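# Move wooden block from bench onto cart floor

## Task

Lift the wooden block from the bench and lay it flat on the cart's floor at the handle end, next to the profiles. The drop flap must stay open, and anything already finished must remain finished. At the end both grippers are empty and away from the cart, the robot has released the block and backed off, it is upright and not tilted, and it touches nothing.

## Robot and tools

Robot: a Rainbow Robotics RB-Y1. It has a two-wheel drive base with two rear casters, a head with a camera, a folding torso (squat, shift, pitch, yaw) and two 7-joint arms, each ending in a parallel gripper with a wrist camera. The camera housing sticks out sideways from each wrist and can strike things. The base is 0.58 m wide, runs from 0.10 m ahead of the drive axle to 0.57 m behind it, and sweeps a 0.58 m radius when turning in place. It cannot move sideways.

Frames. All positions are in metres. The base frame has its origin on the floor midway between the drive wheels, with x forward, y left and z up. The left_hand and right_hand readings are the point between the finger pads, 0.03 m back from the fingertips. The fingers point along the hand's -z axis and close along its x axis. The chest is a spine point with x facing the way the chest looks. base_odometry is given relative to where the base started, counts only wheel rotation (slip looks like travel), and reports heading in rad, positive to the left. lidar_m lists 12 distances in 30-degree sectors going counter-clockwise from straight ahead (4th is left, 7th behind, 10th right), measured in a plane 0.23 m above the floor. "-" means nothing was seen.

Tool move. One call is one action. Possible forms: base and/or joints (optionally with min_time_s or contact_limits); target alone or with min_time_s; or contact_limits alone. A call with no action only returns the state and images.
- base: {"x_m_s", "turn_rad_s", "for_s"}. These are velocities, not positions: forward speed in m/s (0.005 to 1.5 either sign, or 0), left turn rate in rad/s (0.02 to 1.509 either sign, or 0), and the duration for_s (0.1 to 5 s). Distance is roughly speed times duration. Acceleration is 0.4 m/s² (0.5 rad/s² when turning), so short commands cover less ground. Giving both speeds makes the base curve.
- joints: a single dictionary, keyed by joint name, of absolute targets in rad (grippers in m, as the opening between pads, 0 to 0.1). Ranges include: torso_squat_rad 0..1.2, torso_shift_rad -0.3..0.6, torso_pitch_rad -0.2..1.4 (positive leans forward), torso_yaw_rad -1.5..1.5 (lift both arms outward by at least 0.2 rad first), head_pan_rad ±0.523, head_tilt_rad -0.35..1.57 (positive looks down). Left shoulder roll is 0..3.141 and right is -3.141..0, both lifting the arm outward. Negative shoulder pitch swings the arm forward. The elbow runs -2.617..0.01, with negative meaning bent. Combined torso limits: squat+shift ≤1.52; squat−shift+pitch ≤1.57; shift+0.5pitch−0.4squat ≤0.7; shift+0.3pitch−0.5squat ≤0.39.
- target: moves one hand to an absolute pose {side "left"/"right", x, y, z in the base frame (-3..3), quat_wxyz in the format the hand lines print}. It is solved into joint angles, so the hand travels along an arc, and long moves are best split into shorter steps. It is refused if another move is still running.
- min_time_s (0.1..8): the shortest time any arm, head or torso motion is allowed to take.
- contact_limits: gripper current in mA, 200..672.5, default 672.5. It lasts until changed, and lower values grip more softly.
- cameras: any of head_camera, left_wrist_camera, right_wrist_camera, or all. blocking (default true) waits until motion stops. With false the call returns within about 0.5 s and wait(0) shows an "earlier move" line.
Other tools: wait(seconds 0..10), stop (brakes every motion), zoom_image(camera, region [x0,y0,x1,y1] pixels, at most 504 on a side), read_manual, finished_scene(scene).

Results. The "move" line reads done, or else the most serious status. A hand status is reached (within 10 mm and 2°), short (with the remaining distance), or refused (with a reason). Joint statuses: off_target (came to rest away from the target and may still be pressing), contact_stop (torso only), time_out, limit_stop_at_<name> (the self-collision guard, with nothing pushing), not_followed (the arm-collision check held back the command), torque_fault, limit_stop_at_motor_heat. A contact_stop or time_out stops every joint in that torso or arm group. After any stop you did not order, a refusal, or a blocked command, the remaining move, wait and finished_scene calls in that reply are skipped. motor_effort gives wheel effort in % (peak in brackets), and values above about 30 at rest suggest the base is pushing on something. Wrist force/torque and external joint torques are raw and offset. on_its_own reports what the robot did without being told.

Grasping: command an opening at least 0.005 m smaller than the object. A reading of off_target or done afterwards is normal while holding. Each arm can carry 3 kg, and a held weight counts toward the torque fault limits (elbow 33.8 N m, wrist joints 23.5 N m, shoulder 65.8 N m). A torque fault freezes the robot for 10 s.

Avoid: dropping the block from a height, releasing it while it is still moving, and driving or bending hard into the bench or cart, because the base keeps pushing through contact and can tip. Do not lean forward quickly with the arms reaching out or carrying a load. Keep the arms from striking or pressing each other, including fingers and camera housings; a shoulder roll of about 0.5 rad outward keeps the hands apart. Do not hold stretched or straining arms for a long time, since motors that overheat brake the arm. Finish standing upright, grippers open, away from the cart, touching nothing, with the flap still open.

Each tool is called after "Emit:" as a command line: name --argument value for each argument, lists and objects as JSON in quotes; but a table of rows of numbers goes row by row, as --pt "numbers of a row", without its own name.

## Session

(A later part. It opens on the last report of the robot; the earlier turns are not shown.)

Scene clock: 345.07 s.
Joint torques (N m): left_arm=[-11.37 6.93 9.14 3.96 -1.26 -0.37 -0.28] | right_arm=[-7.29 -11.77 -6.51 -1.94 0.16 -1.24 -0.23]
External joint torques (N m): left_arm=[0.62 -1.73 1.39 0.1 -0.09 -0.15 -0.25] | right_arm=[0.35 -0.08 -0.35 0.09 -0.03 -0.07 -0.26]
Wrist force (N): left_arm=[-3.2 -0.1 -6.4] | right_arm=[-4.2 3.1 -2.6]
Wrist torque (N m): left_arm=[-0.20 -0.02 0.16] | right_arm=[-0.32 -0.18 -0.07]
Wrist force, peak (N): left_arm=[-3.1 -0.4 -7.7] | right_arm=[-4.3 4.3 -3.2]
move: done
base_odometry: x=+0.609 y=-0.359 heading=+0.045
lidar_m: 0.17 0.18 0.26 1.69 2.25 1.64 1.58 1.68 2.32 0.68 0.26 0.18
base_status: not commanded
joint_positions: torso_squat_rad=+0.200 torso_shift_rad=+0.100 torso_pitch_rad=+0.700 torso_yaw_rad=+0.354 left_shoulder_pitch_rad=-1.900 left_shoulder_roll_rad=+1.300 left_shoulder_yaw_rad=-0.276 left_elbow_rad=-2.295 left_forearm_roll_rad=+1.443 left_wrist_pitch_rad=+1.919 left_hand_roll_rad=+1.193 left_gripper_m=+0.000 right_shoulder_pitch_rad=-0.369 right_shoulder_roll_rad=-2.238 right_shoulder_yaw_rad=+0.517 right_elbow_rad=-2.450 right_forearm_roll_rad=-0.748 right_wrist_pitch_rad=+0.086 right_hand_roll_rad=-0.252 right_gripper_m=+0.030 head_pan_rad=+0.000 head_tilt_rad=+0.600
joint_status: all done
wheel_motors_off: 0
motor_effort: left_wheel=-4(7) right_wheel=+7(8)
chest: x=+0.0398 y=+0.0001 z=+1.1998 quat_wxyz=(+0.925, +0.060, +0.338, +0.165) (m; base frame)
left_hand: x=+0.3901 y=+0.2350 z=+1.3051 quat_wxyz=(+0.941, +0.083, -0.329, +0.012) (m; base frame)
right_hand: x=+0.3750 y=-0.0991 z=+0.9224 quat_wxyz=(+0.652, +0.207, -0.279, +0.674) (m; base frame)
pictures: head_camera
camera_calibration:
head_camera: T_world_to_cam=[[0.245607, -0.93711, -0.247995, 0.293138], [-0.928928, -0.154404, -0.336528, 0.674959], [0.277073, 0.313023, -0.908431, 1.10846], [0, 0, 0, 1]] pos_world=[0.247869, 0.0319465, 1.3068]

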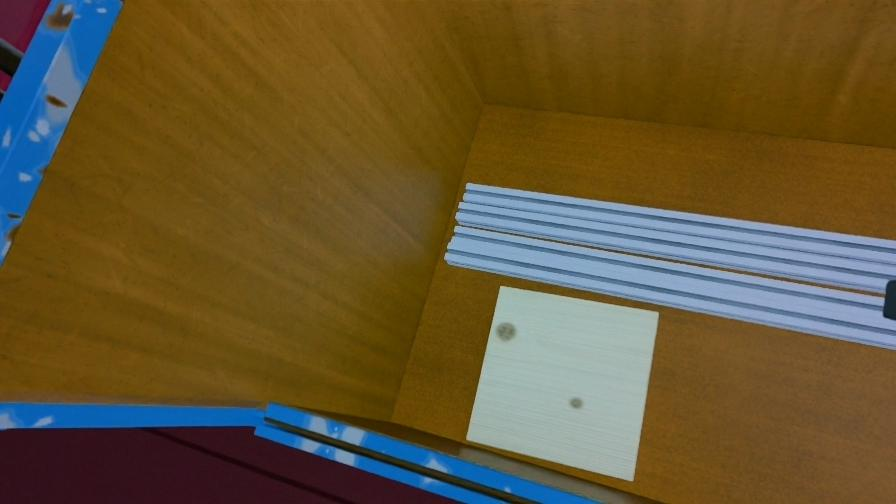

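Emit:
move --base '{"x_m_s":-0.2,"for_s":2.8}'

Emit:
move --joints '{"torso_squat_rad":0.2,"torso_shift_rad":0,"torso_pitch_rad":0.1,"torso_yaw_rad":0}' --min_time_s 2.5 --cameras '["head_camera"]'

Scene clock: 349.63 s.
Joint torques (N m): left_arm=[-11.31 6.86 9.22 3.93 -1.29 -0.35 -0.28] | right_arm=[-7.45 -11.78 -6.47 -1.97 0.03 -1.13 -0.09]
External joint torques (N m): left_arm=[0.69 -1.79 1.47 0.07 -0.13 -0.13 -0.25] | right_arm=[0.19 -0.09 -0.31 0.06 -0.16 0.05 -0.12]
Wrist force (N): left_arm=[-3.2 0.6 -6.4] | right_arm=[-3.9 3.8 -3.5]
Wrist torque (N m): left_arm=[-0.29 -0.05 0.17] | right_arm=[-0.41 -0.16 -0.04]
Wrist force, peak (N): left_arm=[-3.4 0.2 -7.5] | right_arm=[-4.0 4.4 -3.3]
move: done
base_odometry: x=+0.050 y=-0.383 heading=+0.043
lidar_m: 0.74 0.78 1.32 3.91 1.45 1.06 1.03 1.10 1.51 4.25 1.04 0.75
base_status: done (sent for 2.8 of 2.8 s)
joint_positions: torso_squat_rad=+0.200 torso_shift_rad=+0.100 torso_pitch_rad=+0.700 torso_yaw_rad=+0.354 left_shoulder_pitch_rad=-1.900 left_shoulder_roll_rad=+1.300 left_shoulder_yaw_rad=-0.276 left_elbow_rad=-2.295 left_forearm_roll_rad=+1.443 left_wrist_pitch_rad=+1.919 left_hand_roll_rad=+1.193 left_gripper_m=+0.000 right_shoulder_pitch_rad=-0.369 right_shoulder_roll_rad=-2.238 right_shoulder_yaw_rad=+0.517 right_elbow_rad=-2.450 right_forearm_roll_rad=-0.748 right_wrist_pitch_rad=+0.086 right_hand_roll_rad=-0.252 right_gripper_m=+0.030 head_pan_rad=+0.000 head_tilt_rad=+0.600
joint_status: not commanded
wheel_motors_off: 0
motor_effort: left_wheel=-15(29) right_wheel=+16(33)
chest: x=+0.0398 y=+0.0001 z=+1.1998 quat_wxyz=(+0.925, +0.060, +0.338, +0.165) (m; base frame)
left_hand: x=+0.3901 y=+0.2349 z=+1.3051 quat_wxyz=(+0.941, +0.083, -0.329, +0.012) (m; base frame)
right_hand: x=+0.3750 y=-0.0991 z=+0.9224 quat_wxyz=(+0.652, +0.207, -0.279, +0.674) (m; base frame)
pictures: none

Scene clock: 352.40 s.
Joint torques (N m): left_arm=[-8.02 1.24 5.07 6.62 -1.72 -0.78 -0.36] | right_arm=[-7.27 -11.17 -7.71 3.98 0.07 -0.58 -0.11]
External joint torques (N m): left_arm=[0.79 -0.76 1.15 0.07 -0.01 -0.15 -0.31] | right_arm=[0.23 0.05 -0.43 0.43 -0.1 -0.01 -0.13]
Wrist force (N): left_arm=[-6.0 0.1 -3.7] | right_arm=[-2.7 7.0 -1.7]
Wrist torque (N m): left_arm=[-0.11 -0.21 0.20] | right_arm=[-0.54 -0.11 -0.03]
Wrist force, peak (N): left_arm=[-4.9 0.5 -6.7] | right_arm=[-2.9 7.2 -2.4]
move: done
base_odometry: x=+0.050 y=-0.383 heading=+0.043
lidar_m: 0.73 0.77 1.30 3.90 1.45 1.06 1.02 1.10 1.50 4.23 1.03 0.77
base_status: not commanded
joint_positions: torso_squat_rad=+0.200 torso_shift_rad=+0.000 torso_pitch_rad=+0.100 torso_yaw_rad=+0.000 left_shoulder_pitch_rad=-1.900 left_shoulder_roll_rad=+1.300 left_shoulder_yaw_rad=-0.276 left_elbow_rad=-2.295 left_forearm_roll_rad=+1.443 left_wrist_pitch_rad=+1.919 left_hand_roll_rad=+1.193 left_gripper_m=+0.000 right_shoulder_pitch_rad=-0.369 right_shoulder_roll_rad=-2.238 right_shoulder_yaw_rad=+0.517 right_elbow_rad=-2.450 right_forearm_roll_rad=-0.748 right_wrist_pitch_rad=+0.086 right_hand_roll_rad=-0.252 right_gripper_m=+0.030 head_pan_rad=+0.000 head_tilt_rad=+0.600
joint_status: all done
wheel_motors_off: 0
motor_effort: left_wheel=-15(17) right_wheel=+17(20)
chest: x=-0.1972 y=+0.0001 z=+1.2744 quat_wxyz=(+0.999, +0.000, +0.050, +0.000) (m; base frame)
left_hand: x=+0.1010 y=+0.1512 z=+1.5523 quat_wxyz=(+0.797, -0.043, -0.596, -0.094) (m; base frame)
right_hand: x=+0.1752 y=-0.2436 z=+1.2409 quat_wxyz=(+0.655, -0.092, -0.439, +0.608) (m; base frame)
pictures: head_camera
camera_calibration:
head_camera: T_world_to_cam=[[-0.00129497, -0.999504, -0.0314608, 0.0451984], [-0.599385, 0.0259589, -0.80004, 1.13561], [0.80046, 0.0178211, -0.599121, 0.950995], [0, 0, 0, 1]] pos_world=[-0.0805047, -0.00125113, 1.47972]

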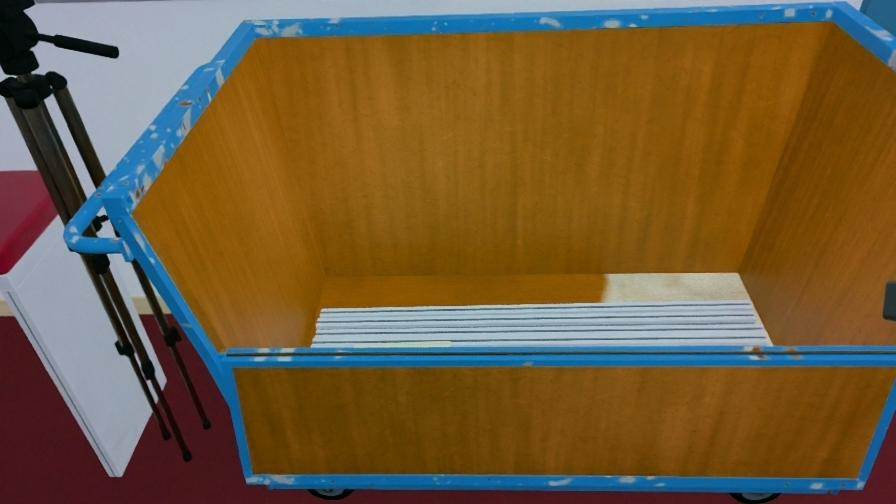

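Everything is clear: the flap is open, the block is flat beside the profiles, and the hands are off the cart.

Emit:
finished_scene --scene 2

The scene is finished: the task was done.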